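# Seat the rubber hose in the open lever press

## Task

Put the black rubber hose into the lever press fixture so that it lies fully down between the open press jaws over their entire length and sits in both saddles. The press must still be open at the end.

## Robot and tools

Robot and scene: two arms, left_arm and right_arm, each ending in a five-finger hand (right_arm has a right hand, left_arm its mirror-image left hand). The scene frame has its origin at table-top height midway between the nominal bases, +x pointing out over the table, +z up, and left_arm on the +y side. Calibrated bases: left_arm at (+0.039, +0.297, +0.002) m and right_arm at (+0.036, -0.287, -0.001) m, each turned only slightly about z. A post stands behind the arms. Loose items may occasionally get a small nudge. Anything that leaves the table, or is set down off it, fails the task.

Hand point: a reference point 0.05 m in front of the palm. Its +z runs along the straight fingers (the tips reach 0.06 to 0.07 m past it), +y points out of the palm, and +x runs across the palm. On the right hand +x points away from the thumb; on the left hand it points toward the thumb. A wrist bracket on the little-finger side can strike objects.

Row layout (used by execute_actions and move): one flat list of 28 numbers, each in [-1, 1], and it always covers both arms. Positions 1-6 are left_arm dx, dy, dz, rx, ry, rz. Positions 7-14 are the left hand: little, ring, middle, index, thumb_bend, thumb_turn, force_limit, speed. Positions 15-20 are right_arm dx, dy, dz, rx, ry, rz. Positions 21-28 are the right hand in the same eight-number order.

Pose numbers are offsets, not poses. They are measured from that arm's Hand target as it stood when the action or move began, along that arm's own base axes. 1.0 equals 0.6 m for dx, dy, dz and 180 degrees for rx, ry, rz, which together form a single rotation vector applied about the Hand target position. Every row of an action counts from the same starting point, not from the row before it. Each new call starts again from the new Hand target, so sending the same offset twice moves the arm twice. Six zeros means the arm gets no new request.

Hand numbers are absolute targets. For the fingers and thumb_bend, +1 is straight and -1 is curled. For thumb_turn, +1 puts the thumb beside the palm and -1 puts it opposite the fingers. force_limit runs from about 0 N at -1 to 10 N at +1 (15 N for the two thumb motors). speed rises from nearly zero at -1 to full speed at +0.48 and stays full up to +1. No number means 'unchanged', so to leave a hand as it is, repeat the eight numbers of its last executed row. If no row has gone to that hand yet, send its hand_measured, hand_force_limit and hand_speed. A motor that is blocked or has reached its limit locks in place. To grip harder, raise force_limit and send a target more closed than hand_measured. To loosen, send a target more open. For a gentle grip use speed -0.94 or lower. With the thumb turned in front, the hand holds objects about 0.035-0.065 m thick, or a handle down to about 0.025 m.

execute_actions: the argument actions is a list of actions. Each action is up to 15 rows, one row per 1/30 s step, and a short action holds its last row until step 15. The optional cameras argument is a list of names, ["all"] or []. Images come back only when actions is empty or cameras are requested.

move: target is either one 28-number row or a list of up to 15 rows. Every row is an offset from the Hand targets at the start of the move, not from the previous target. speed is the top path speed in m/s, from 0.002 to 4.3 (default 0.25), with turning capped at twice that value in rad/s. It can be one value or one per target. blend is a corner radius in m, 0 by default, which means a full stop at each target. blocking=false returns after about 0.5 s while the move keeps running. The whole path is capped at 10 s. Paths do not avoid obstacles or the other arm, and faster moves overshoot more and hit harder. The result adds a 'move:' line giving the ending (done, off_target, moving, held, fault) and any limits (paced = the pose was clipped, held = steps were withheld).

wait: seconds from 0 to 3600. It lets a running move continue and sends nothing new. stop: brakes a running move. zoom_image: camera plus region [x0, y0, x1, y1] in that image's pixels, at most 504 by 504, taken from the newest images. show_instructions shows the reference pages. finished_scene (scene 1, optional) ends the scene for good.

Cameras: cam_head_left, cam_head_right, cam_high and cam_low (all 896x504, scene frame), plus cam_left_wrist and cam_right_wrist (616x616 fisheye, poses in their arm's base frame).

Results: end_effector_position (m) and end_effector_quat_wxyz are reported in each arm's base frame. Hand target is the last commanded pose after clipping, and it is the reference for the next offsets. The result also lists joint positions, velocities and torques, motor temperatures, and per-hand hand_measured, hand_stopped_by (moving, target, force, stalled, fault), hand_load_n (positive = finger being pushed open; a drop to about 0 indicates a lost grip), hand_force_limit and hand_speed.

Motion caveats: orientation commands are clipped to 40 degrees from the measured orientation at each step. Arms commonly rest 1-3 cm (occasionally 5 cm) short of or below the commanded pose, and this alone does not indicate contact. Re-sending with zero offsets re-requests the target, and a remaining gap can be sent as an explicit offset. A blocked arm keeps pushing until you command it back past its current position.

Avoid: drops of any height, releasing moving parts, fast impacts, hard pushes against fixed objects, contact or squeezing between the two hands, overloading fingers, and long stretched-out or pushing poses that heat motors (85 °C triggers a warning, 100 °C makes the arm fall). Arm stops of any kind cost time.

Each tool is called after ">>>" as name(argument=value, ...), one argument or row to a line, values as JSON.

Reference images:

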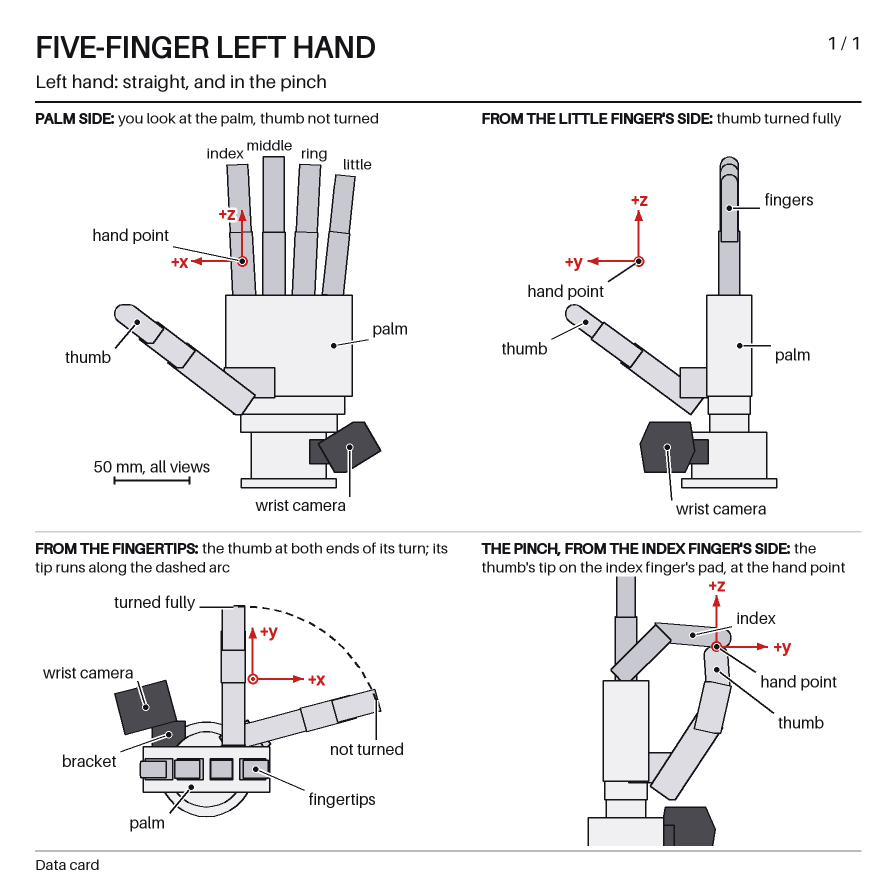

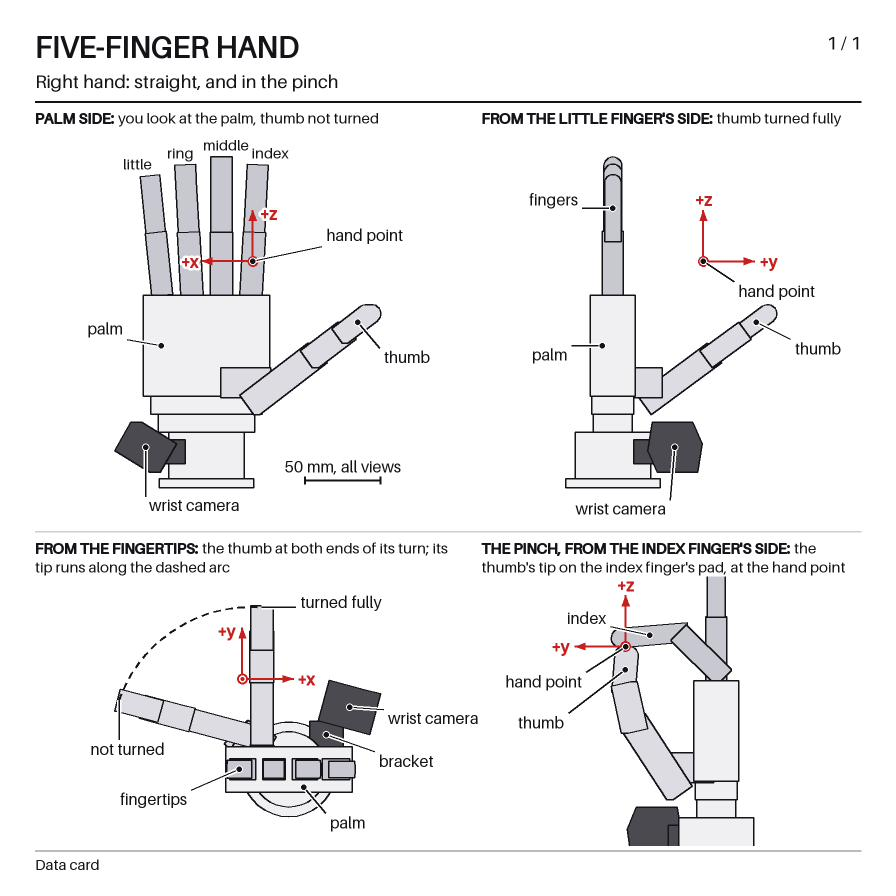

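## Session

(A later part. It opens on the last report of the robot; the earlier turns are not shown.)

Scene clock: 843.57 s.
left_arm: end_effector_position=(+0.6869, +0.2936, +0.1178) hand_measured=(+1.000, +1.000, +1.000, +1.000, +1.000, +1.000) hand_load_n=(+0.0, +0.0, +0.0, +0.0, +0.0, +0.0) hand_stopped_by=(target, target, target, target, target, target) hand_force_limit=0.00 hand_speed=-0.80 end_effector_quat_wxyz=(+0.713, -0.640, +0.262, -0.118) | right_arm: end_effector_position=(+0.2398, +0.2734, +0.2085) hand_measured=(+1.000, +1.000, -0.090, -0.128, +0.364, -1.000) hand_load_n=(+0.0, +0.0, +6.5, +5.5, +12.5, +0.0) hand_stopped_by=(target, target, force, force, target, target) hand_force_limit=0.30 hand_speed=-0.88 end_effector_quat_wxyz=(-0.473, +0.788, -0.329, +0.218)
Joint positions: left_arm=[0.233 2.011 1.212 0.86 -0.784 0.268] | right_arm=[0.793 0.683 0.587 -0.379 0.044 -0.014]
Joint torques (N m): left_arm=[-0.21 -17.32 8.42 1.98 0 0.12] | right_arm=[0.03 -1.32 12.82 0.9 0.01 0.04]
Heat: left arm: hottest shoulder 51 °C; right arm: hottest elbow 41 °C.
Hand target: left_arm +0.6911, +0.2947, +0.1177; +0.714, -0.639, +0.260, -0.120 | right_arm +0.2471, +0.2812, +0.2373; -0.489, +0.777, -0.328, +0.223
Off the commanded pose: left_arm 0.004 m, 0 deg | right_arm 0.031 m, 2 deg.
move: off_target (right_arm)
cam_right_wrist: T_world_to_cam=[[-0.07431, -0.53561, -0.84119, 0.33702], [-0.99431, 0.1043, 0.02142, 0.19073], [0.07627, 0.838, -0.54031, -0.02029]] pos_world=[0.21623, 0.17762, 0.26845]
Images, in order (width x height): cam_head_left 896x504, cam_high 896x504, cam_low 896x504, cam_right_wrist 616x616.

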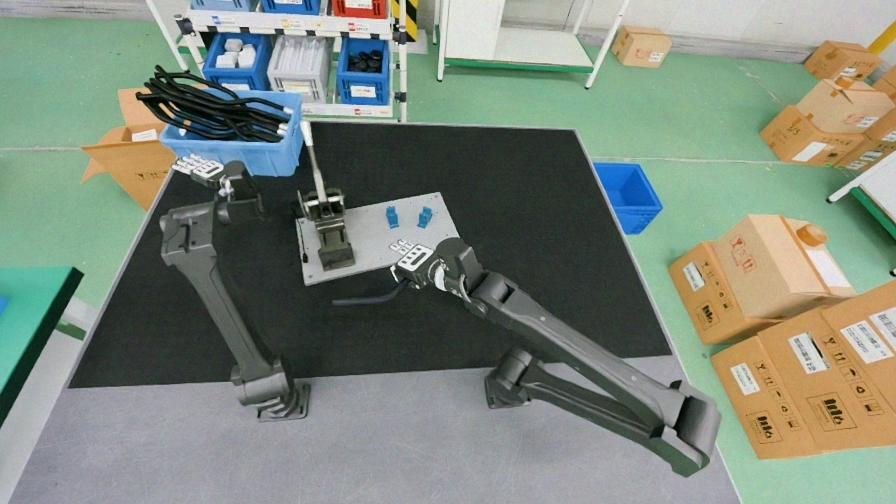

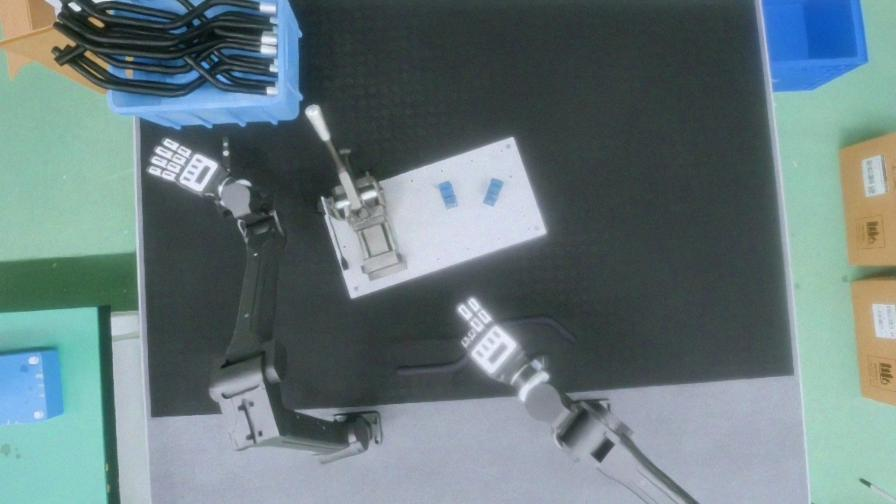

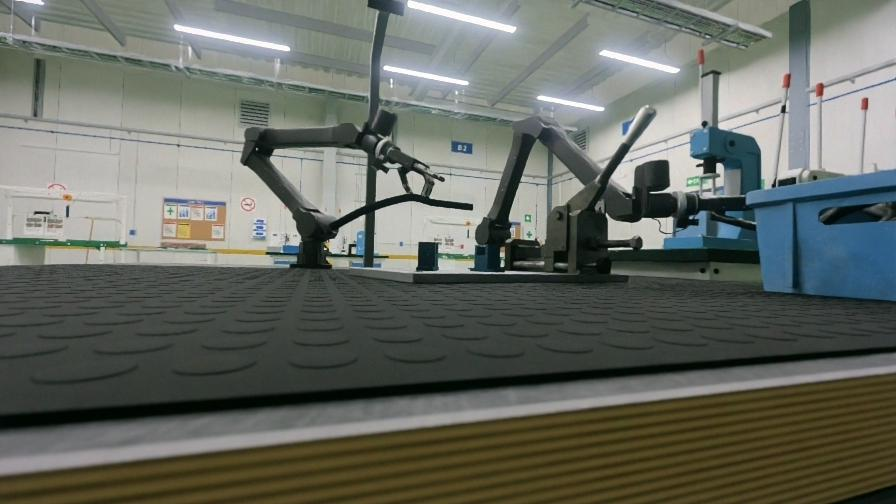

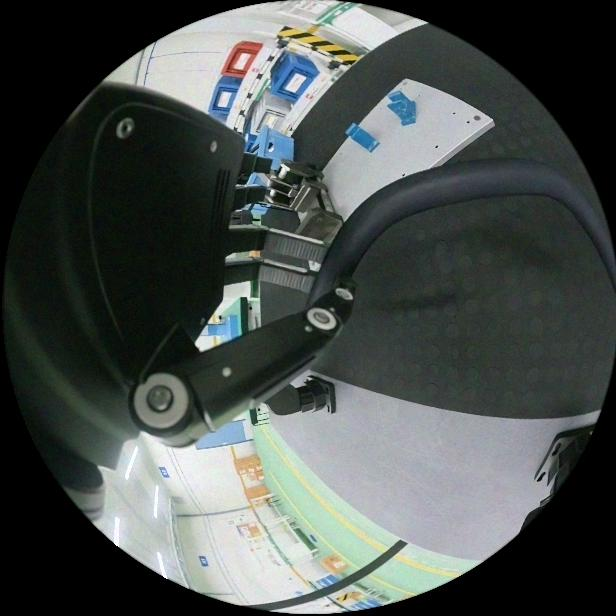

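>>> move(
  target=[0,0,0,0,0,0,1,1,1,1,1,1,0,-0.8,0.4765,0.183,0.0,0,0,0.0778,1,1,-0.35,-0.35,0.36,-1,0.3,-0.88],
  speed=0.12,
  cameras=["all"],
)

>>> zoom_image(
  camera="cam_high",
  region=[310, 130, 590, 330],
)

>>> zoom_image(
  camera="cam_low",
  region=[350, 100, 650, 290],
)

>>> zoom_image(
  camera="cam_right_wrist",
  region=[220, 100, 616, 420],
)

Scene clock: 894.20 s.
left_arm: end_effector_position=(+0.6869, +0.2936, +0.1178) hand_measured=(+1.000, +1.000, +1.000, +1.000, +1.000, +1.000) hand_load_n=(+0.0, +0.0, +0.0, +0.0, +0.0, +0.0) hand_stopped_by=(target, target, target, target, target, target) hand_force_limit=0.00 hand_speed=-0.80 end_effector_quat_wxyz=(+0.713, -0.640, +0.262, -0.118) | right_arm: end_effector_position=(+0.5139, +0.3896, +0.2166) hand_measured=(+1.000, +1.000, -0.090, -0.128, +0.364, -1.000) hand_load_n=(+0.0, +0.0, +6.5, +5.5, +12.5, +0.0) hand_stopped_by=(target, target, force, force, target, target) hand_force_limit=0.30 hand_speed=-0.88 end_effector_quat_wxyz=(-0.504, +0.817, -0.238, +0.147)
Joint positions: left_arm=[0.233 2.011 1.212 0.86 -0.784 0.268] | right_arm=[0.497 1.586 1.283 -0.219 -0.449 -0.245]
Joint torques (N m): left_arm=[-0.15 -17.32 8.51 2.02 0.01 0.12] | right_arm=[-0.79 -13.98 12.48 0.84 -0.31 -0.13]
Motor temperatures (°C): left_arm=[27 51 41 29 26 24] | right_arm=[32 32 49 27 30 27]
Heat: left arm: hottest shoulder 51 °C; right arm: hottest elbow 49 °C.
Hand target: left_arm +0.6911, +0.2947, +0.1177; +0.714, -0.639, +0.260, -0.120 | right_arm +0.5328, +0.3911, +0.2370; -0.512, +0.811, -0.231, +0.161
Off the commanded pose: left_arm 0.004 m, 0 deg | right_arm 0.028 m, 2 deg.
move: off_target (right_arm)
cam_right_wrist: T_world_to_cam=[[0.03867, -0.51626, -0.85556, 0.36395], [-0.98945, -0.13942, 0.03941, 0.53955], [-0.13963, 0.84501, -0.51621, -0.03114]] pos_world=[0.51544, 0.28943, 0.27404]

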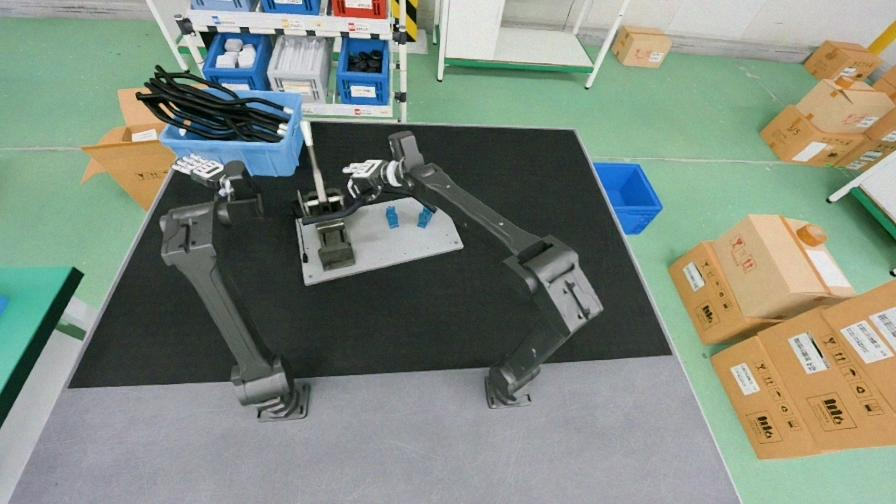

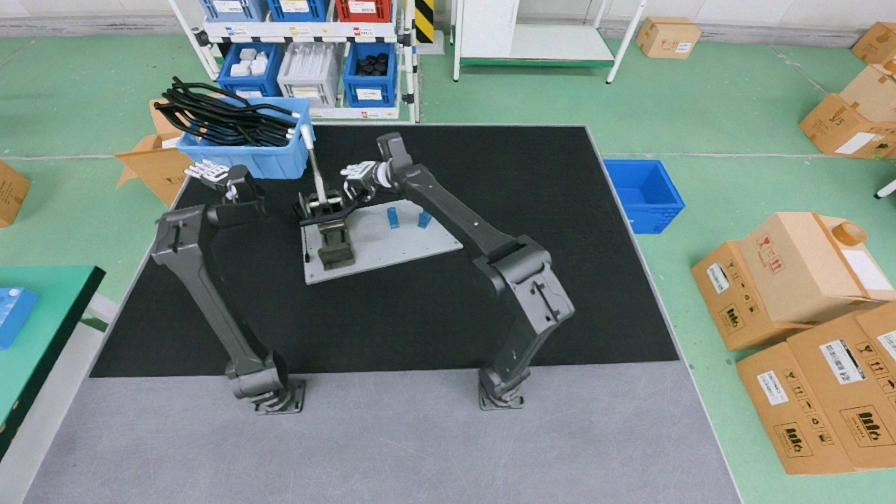

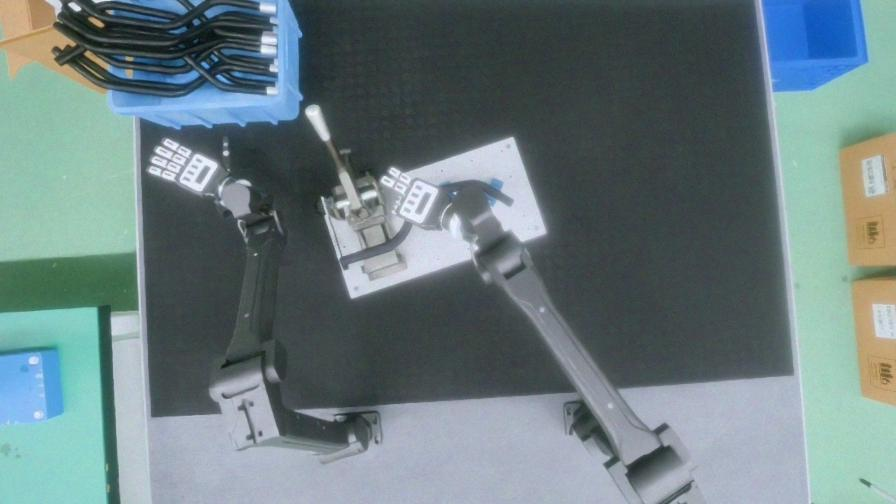

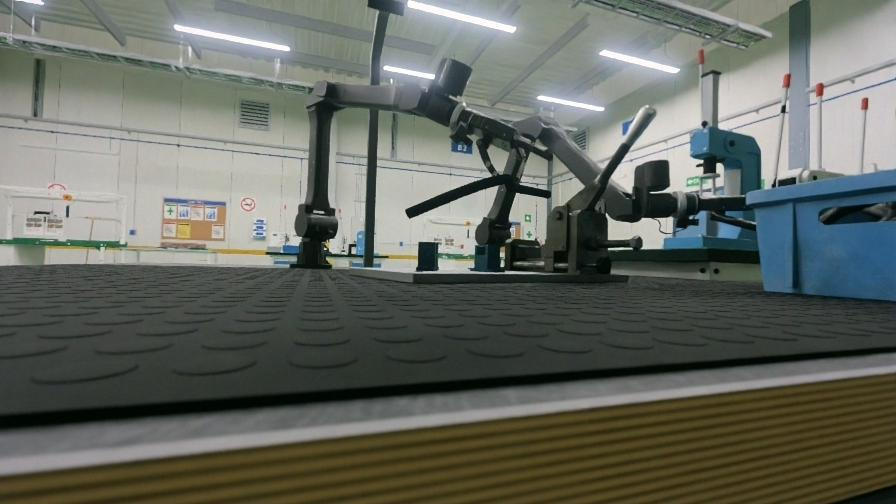

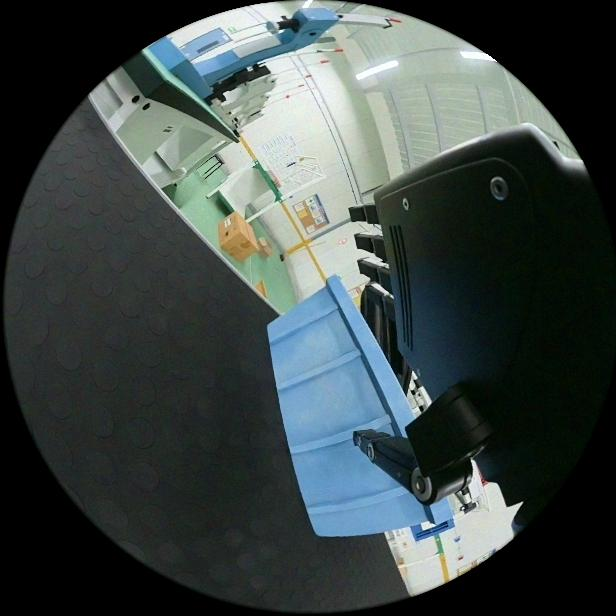

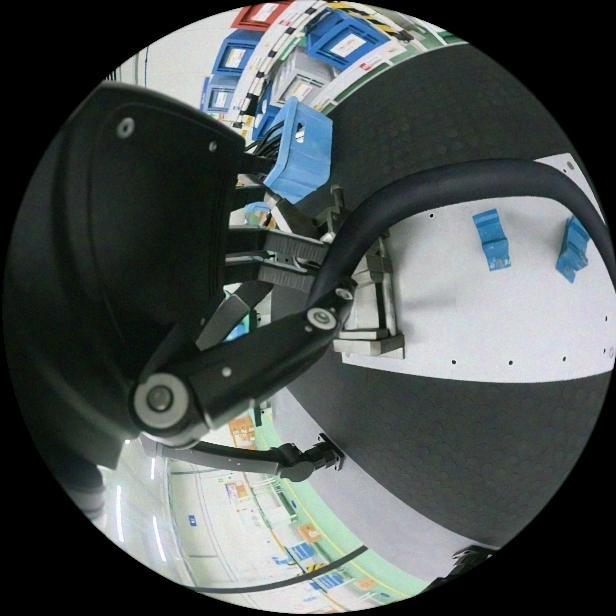

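Scaled by 1.800 from the camera's image (finer frame: 1280x720).

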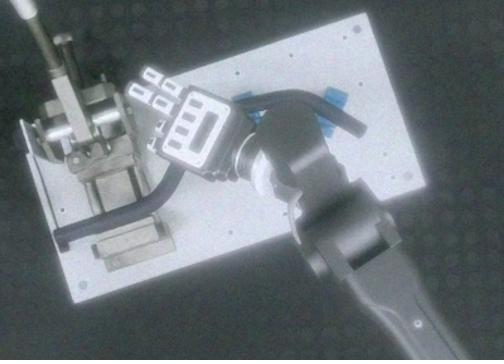

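Scaled by 1.680 from the camera's image (finer frame: 1280x720).

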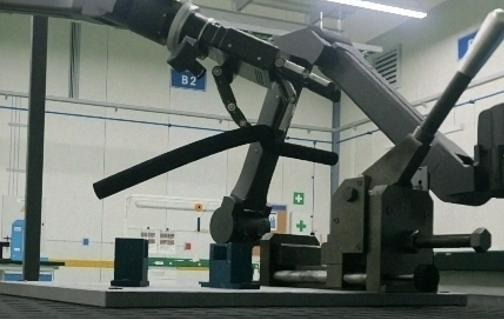

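Scaled by 1.273 from the camera's image (finer frame: 880x880).

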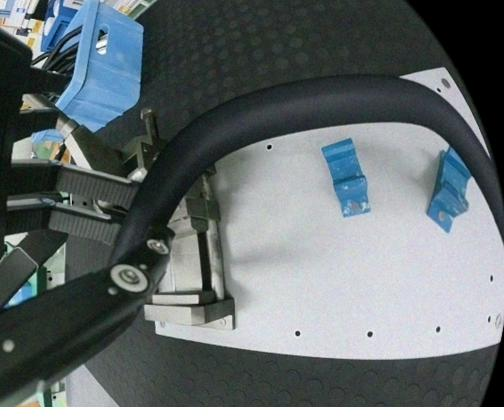

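>>> move(
  target=[0,0,0,0,0,0,1,1,1,1,1,1,0,-0.8,0.01,-0.01,-0.16,0,0,0,1,1,-0.35,-0.35,0.36,-1,0.3,-0.88],
  speed=0.08,
  cameras=["all"],
)

>>> zoom_image(
  camera="cam_high",
  region=[310, 130, 590, 330],
)

>>> zoom_image(
  camera="cam_low",
  region=[350, 130, 610, 290],
)

>>> zoom_image(
  camera="cam_right_wrist",
  region=[220, 100, 616, 420],
)

>>> zoom_image(
  camera="cam_head_left",
  region=[280, 160, 480, 290],
)

Scene clock: 926.63 s.
left_arm: end_effector_position=(+0.6869, +0.2936, +0.1178) hand_measured=(+1.000, +1.000, +1.000, +1.000, +1.000, +1.000) hand_load_n=(+0.0, +0.0, +0.0, +0.0, +0.0, -0.5) hand_stopped_by=(target, target, target, target, target, target) hand_force_limit=0.00 hand_speed=-0.80 end_effector_quat_wxyz=(+0.713, -0.640, +0.262, -0.118) | right_arm: end_effector_position=(+0.5321, +0.3912, +0.1500) hand_measured=(+1.000, +1.000, -0.090, -0.128, +0.364, -1.000) hand_load_n=(+0.0, +0.0, +6.5, +5.5, +12.5, +0.0) hand_stopped_by=(target, target, force, force, target, target) hand_force_limit=0.30 hand_speed=-0.88 end_effector_quat_wxyz=(-0.513, +0.812, -0.231, +0.156)
Joint positions: left_arm=[0.233 2.011 1.212 0.86 -0.784 0.268] | right_arm=[0.483 1.686 1.207 -0.016 -0.462 -0.254]
Joint torques (N m): left_arm=[-0.15 -17.38 8.57 1.91 -0.02 0.12] | right_arm=[-0.91 -14.68 7.45 2.1 -0.31 -0.15]
Heat: left arm: hottest shoulder 51 °C; right arm: hottest elbow 51 °C.
Hand target: left_arm +0.6911, +0.2947, +0.1177; +0.714, -0.639, +0.260, -0.120 | right_arm +0.5391, +0.3850, +0.1413; -0.513, +0.811, -0.231, +0.161
Off the commanded pose: left_arm 0.004 m, 0 deg | right_arm 0.013 m, 1 deg.
move: off_target (right_arm)
cam_right_wrist: T_world_to_cam=[[0.0627, -0.50485, -0.86093, 0.29056], [-0.98982, -0.14189, 0.01111, 0.56582], [-0.12777, 0.85146, -0.50861, -0.0744]] pos_world=[0.53234, 0.29033, 0.20602]

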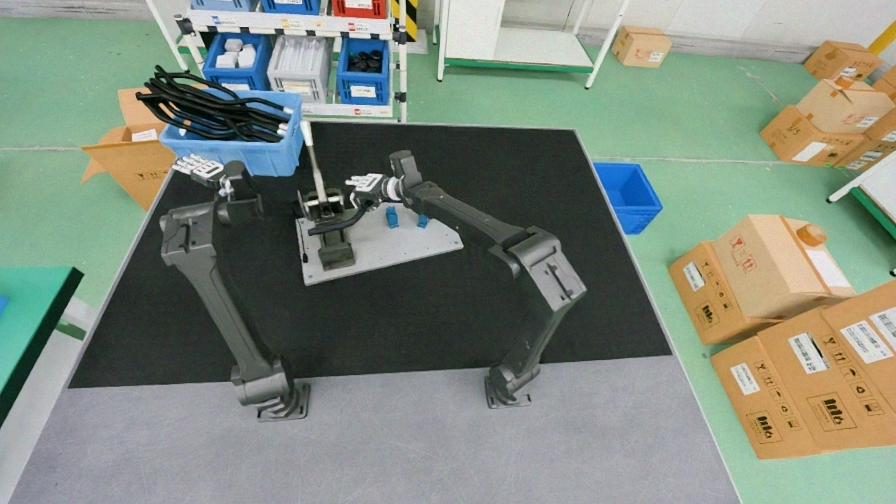

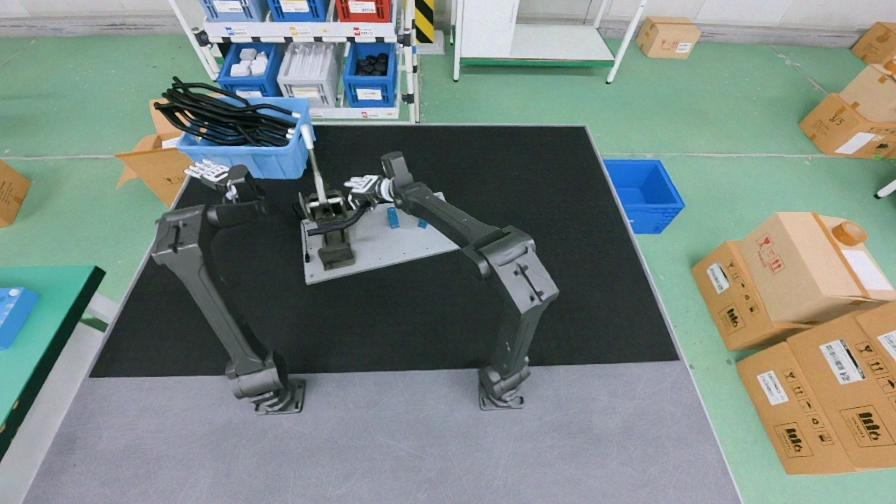

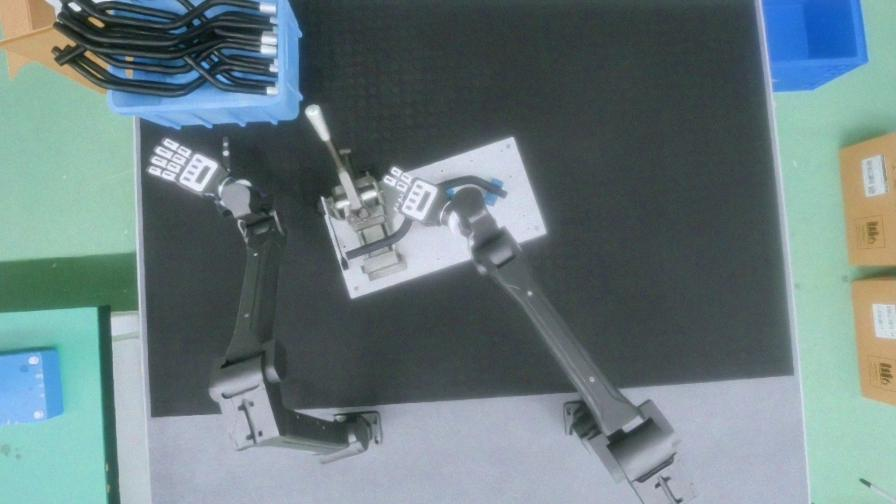

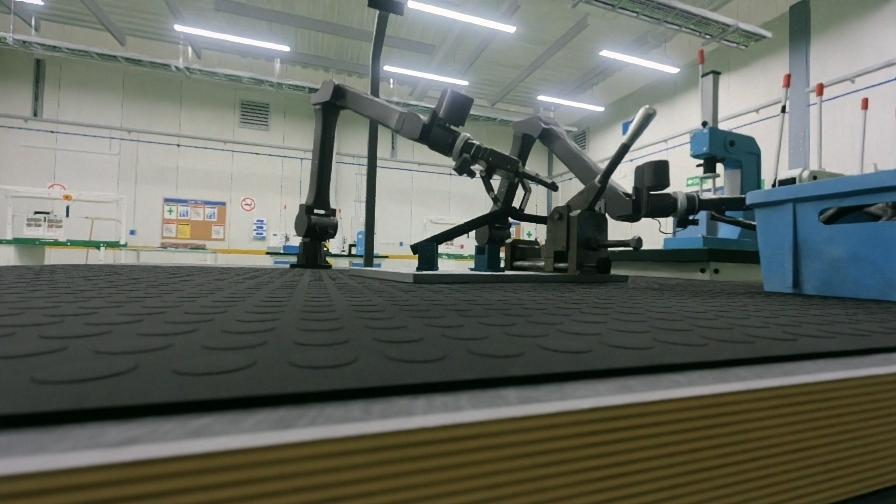

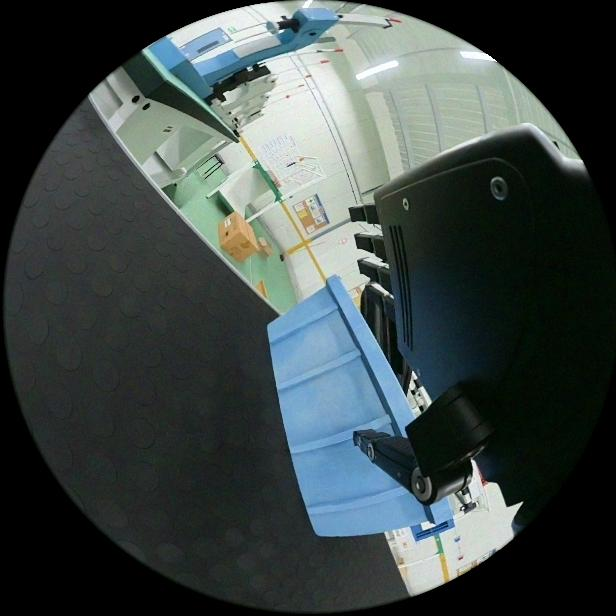

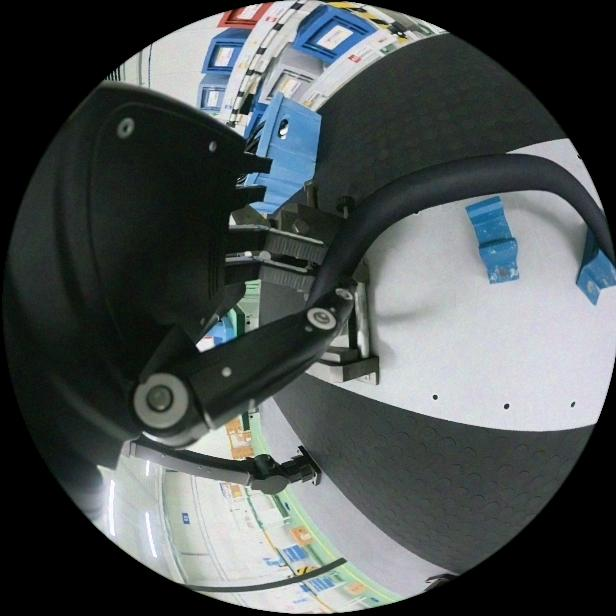

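Scaled by 1.800 from the camera's image (finer frame: 1280x720).

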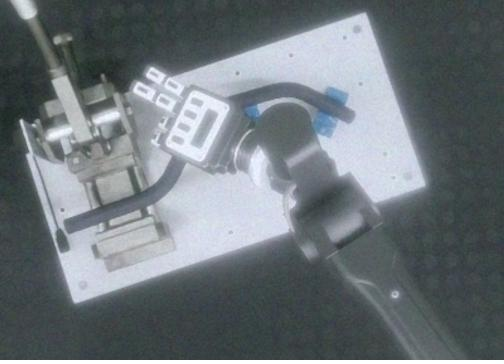

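Scaled by 1.938 from the camera's image (finer frame: 1280x720).

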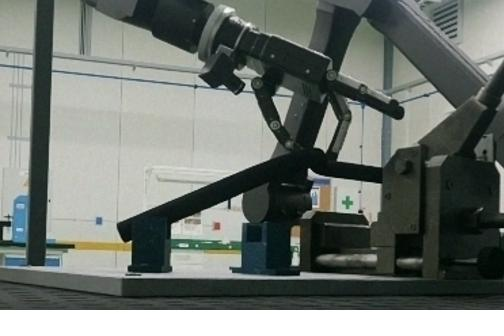

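Scaled by 1.273 from the camera's image (finer frame: 880x880).

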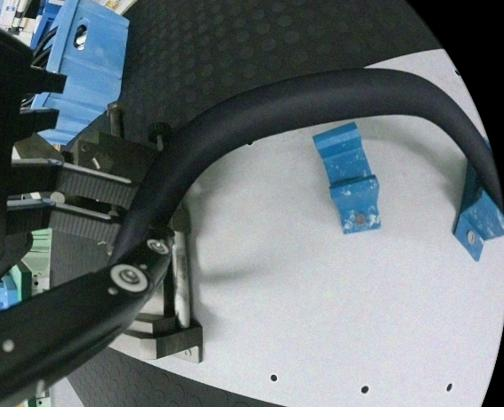

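Scaled by 2.520 from the camera's image (finer frame: 1280x720).

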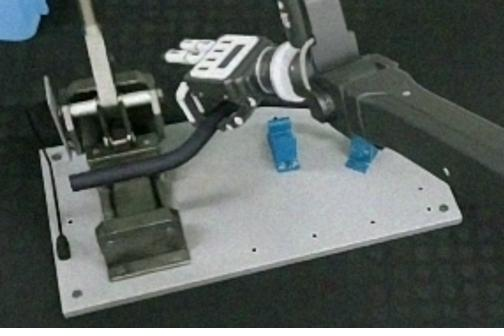

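>>> move(
  target=[0,0,0,0,0,0,1,1,1,1,1,1,0,-0.8,0.0,-0.025,0.0,0,0,-0.0083,1,1,-0.35,-0.35,0.36,-1,0.3,-0.88],
  speed=0.08,
  cameras=["cam_high","cam_low","cam_right_wrist","cam_head_right"],
)

>>> zoom_image(
  camera="cam_high",
  region=[320, 140, 540, 300],
)

>>> zoom_image(
  camera="cam_right_wrist",
  region=[400, 120, 616, 340],
)

>>> zoom_image(
  camera="cam_head_right",
  region=[290, 170, 470, 290],
)

Scene clock: 950.60 s.
left_arm: end_effector_position=(+0.6869, +0.2936, +0.1178) hand_measured=(+1.000, +1.000, +1.000, +1.000, +1.000, +1.000) hand_load_n=(+0.0, +0.0, +0.0, +0.0, +0.0, +0.0) hand_stopped_by=(target, target, target, target, target, target) hand_force_limit=0.00 hand_speed=-0.80 end_effector_quat_wxyz=(+0.713, -0.640, +0.262, -0.118) | right_arm: end_effector_position=(+0.5336, +0.3745, +0.1365) hand_measured=(+1.000, +1.000, -0.090, -0.128, +0.364, -1.000) hand_load_n=(+0.0, +0.0, +6.5, +5.5, +12.5, +0.0) hand_stopped_by=(target, target, force, force, target, target) hand_force_limit=0.30 hand_speed=-0.88 end_effector_quat_wxyz=(-0.505, +0.813, -0.245, +0.156)
Joint positions: left_arm=[0.233 2.011 1.212 0.86 -0.784 0.268] | right_arm=[0.459 1.686 1.178 -0.007 -0.461 -0.254]
Joint torques (N m): left_arm=[-0.32 -17.44 8.51 1.92 0 0.1] | right_arm=[-0.56 -16.44 7.39 2.04 -0.14 -0.11]
Heat: left arm: hottest shoulder 51 °C; right arm: hottest elbow 45 °C.
Hand target: left_arm +0.6911, +0.2947, +0.1177; +0.714, -0.639, +0.260, -0.120 | right_arm +0.5390, +0.3701, +0.1413; -0.510, +0.808, -0.242, +0.168
Off the commanded pose: left_arm 0.004 m, 0 deg | right_arm 0.009 m, 2 deg.
move: done
cam_right_wrist: T_world_to_cam=[[0.03538, -0.51426, -0.85691, 0.28798], [-0.99271, -0.11692, 0.02918, 0.55484], [-0.11519, 0.84963, -0.51465, -0.07199]] pos_world=[0.53232, 0.27413, 0.19353]
Images, in order (width x height): cam_head_right 896x504, cam_high 896x504, cam_low 896x504, cam_right_wrist 616x616.

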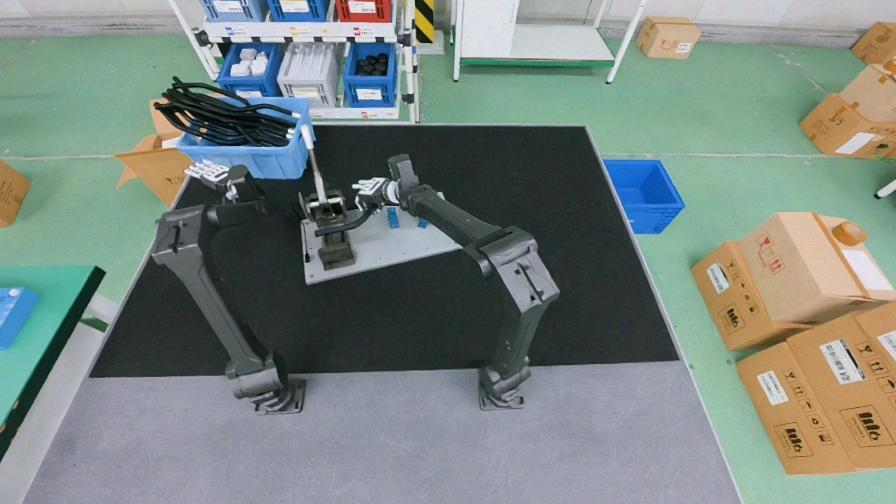

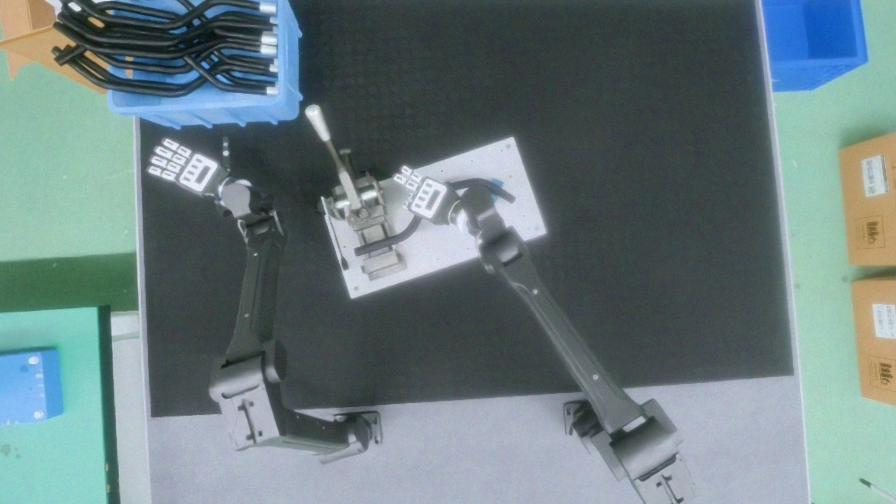

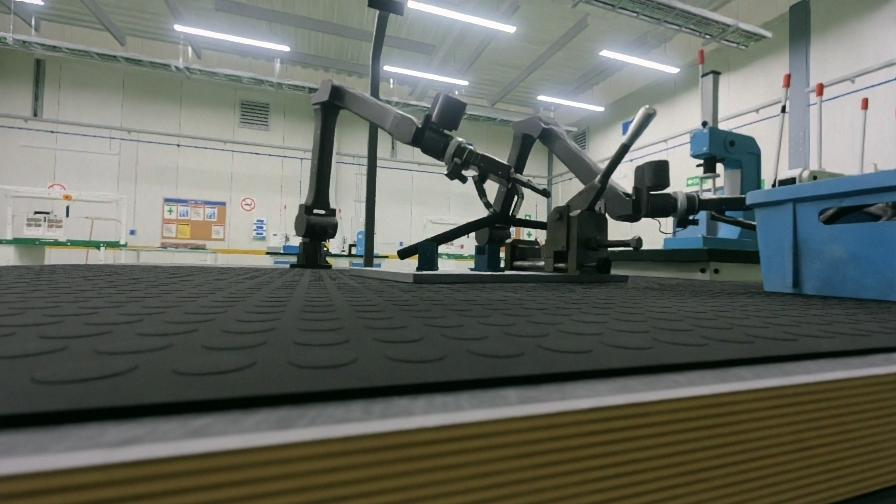

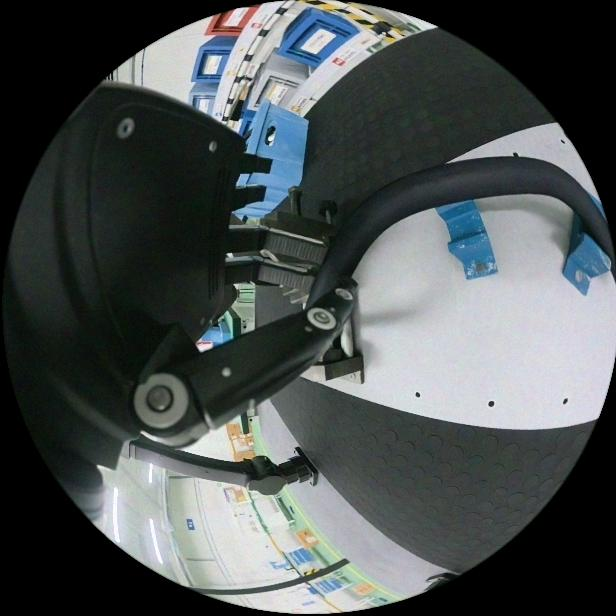

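Scaled by 2.291 from the camera's image (finer frame: 1280x720).

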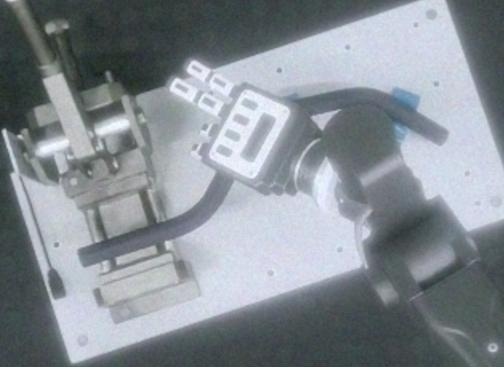

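Scaled by 2.291 from the camera's image (finer frame: 880x880).

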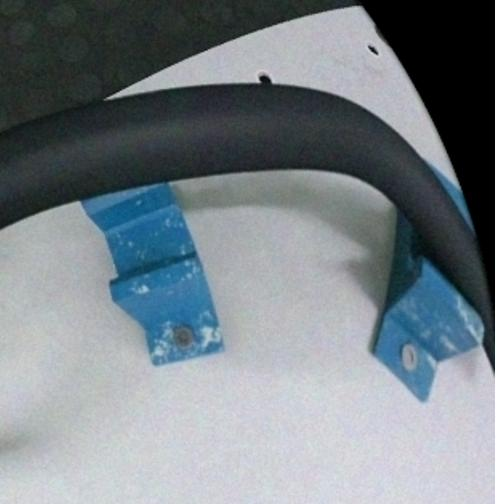

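Scaled by 2.800 from the camera's image (finer frame: 1280x720).

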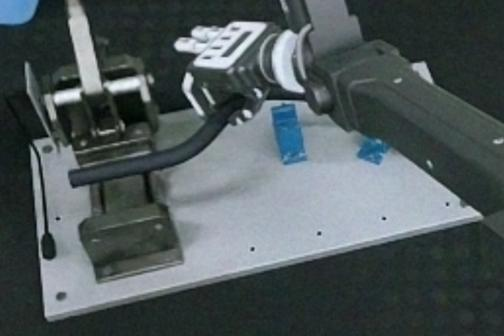

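>>> zoom_image(
  camera="cam_right_wrist",
  region=[425, 185, 505, 285],
)

>>> zoom_image(
  camera="cam_low",
  region=[390, 220, 560, 290],
)

Scaled by 5.040 from the camera's image (finer frame: 880x880).

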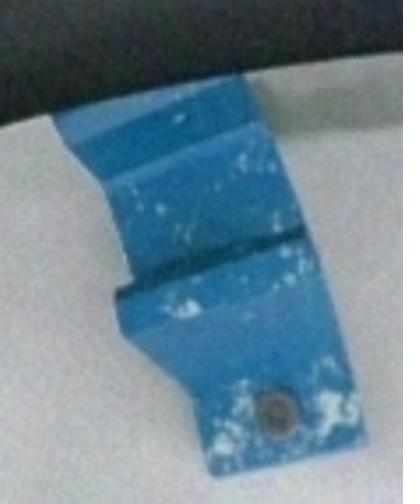

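Scaled by 2.965 from the camera's image (finer frame: 1280x720).

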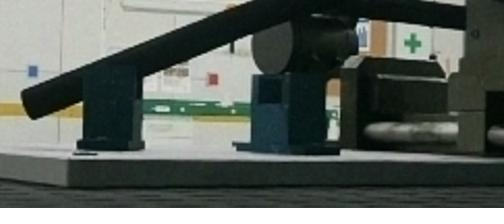

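>>> move(
  target=[0,0,0,0,0,0,1,1,1,1,1,1,0,-0.8,0.002,0.017,-0.045,0,0,0.0045,1,1,-0.35,-0.35,0.36,-1,0.3,-0.88],
  speed=0.06,
  cameras=["cam_high","cam_low","cam_right_wrist","cam_head_left"],
)

>>> zoom_image(
  camera="cam_high",
  region=[320, 140, 540, 300],
)

>>> zoom_image(
  camera="cam_right_wrist",
  region=[400, 120, 616, 340],
)

>>> zoom_image(
  camera="cam_head_left",
  region=[290, 170, 470, 290],
)

>>> zoom_image(
  camera="cam_low",
  region=[370, 170, 610, 290],
)

Scene clock: 1000.37 s.
left_arm: end_effector_position=(+0.6869, +0.2936, +0.1178) hand_measured=(+1.000, +1.000, +1.000, +1.000, +1.000, +1.000) hand_load_n=(+0.0, +0.0, +0.0, +0.0, +0.0, -0.5) hand_stopped_by=(target, target, target, target, target, target) hand_force_limit=0.00 hand_speed=-0.80 end_effector_quat_wxyz=(+0.713, -0.640, +0.262, -0.118) | right_arm: end_effector_position=(+0.5403, +0.3781, +0.1246) hand_measured=(+1.000, +1.000, -0.090, -0.128, +0.364, -1.000) hand_load_n=(+0.0, +0.0, +6.5, +6.0, +12.0, +0.0) hand_stopped_by=(target, target, force, force, target, target) hand_force_limit=0.30 hand_speed=-0.88 end_effector_quat_wxyz=(-0.512, +0.808, -0.240, +0.164)
Joint positions: left_arm=[0.233 2.011 1.212 0.86 -0.784 0.268] | right_arm=[0.46 1.716 1.169 0.056 -0.461 -0.254]
Joint torques (N m): left_arm=[-0.21 -17.55 8.47 1.89 0 0.12] | right_arm=[0.32 -14.68 7.1 2.09 -0.18 -0.11]
Motor temperatures (°C): left_arm=[27 51 41 29 25 24] | right_arm=[32 34 42 27 29 27]
Heat: left arm: hottest shoulder 51 °C; right arm: hottest elbow 42 °C.
Hand target: left_arm +0.6911, +0.2947, +0.1177; +0.714, -0.639, +0.260, -0.120 | right_arm +0.5401, +0.3803, +0.1142; -0.511, +0.810, -0.236, +0.164
Off the commanded pose: left_arm 0.004 m, 0 deg | right_arm 0.011 m, 1 deg.
move: off_target (right_arm)
cam_right_wrist: T_world_to_cam=[[0.05378, -0.5053, -0.86126, 0.26659], [-0.99305, -0.11752, 0.00694, 0.56539], [-0.10472, 0.8549, -0.50811, -0.08888]] pos_world=[0.53782, 0.27713, 0.18052]
Images, in order (width x height): cam_head_left 896x504, cam_high 896x504, cam_low 896x504, cam_right_wrist 616x616.

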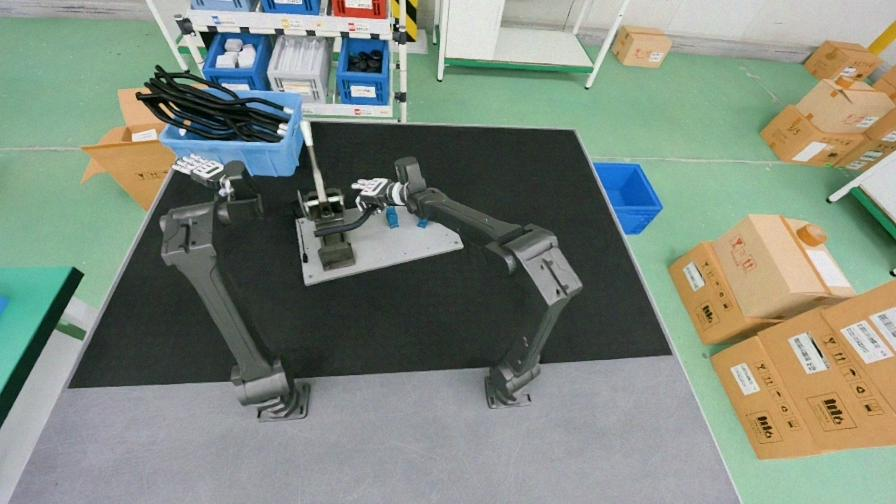

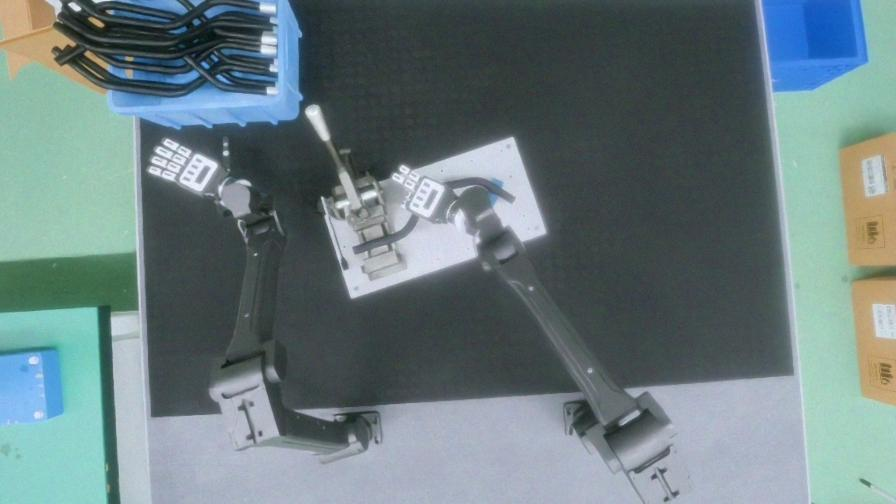

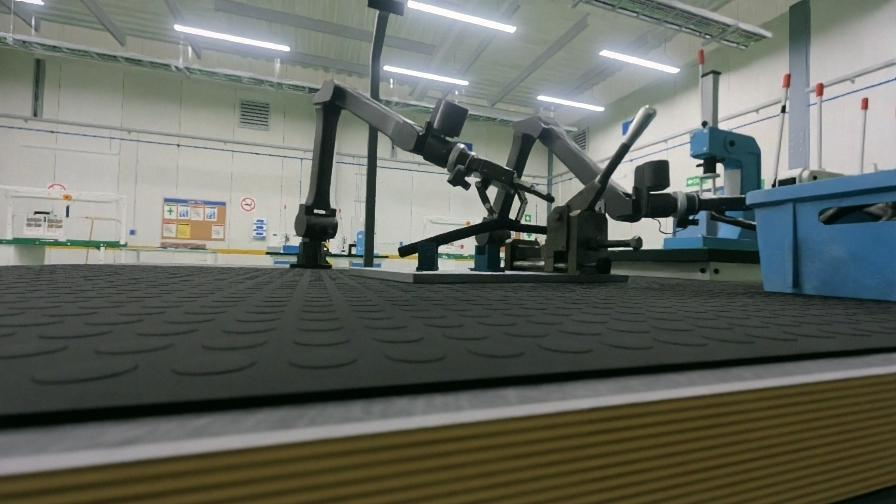

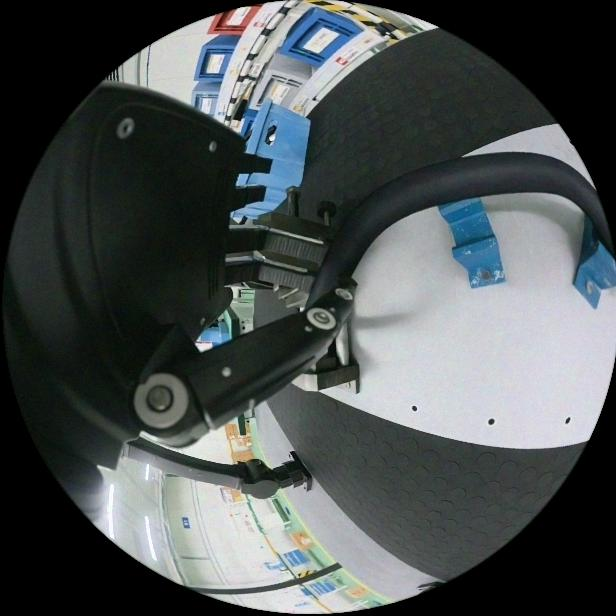

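Scaled by 2.291 from the camera's image (finer frame: 1280x720).

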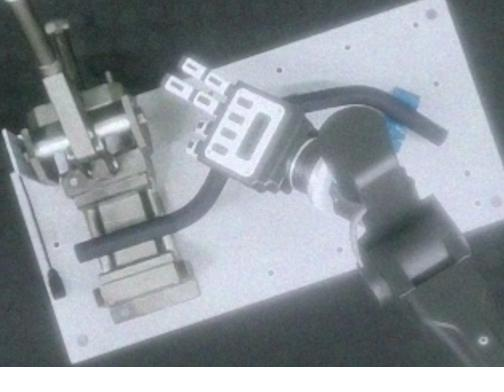

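Scaled by 2.291 from the camera's image (finer frame: 880x880).

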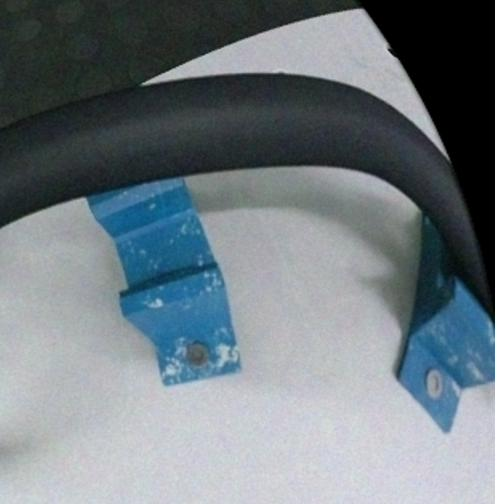

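Scaled by 2.800 from the camera's image (finer frame: 1280x720).

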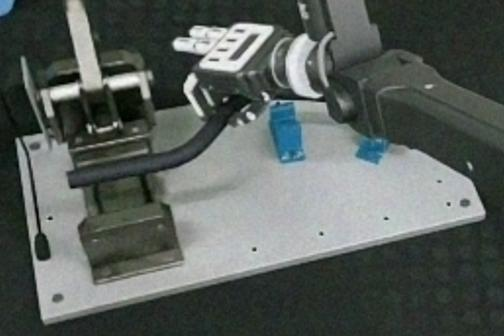

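Scaled by 2.100 from the camera's image (finer frame: 1280x720).

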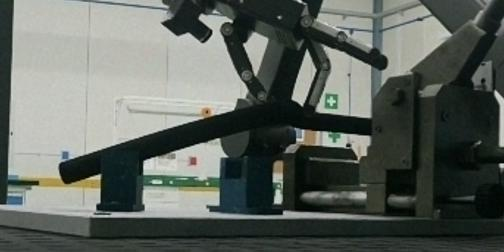

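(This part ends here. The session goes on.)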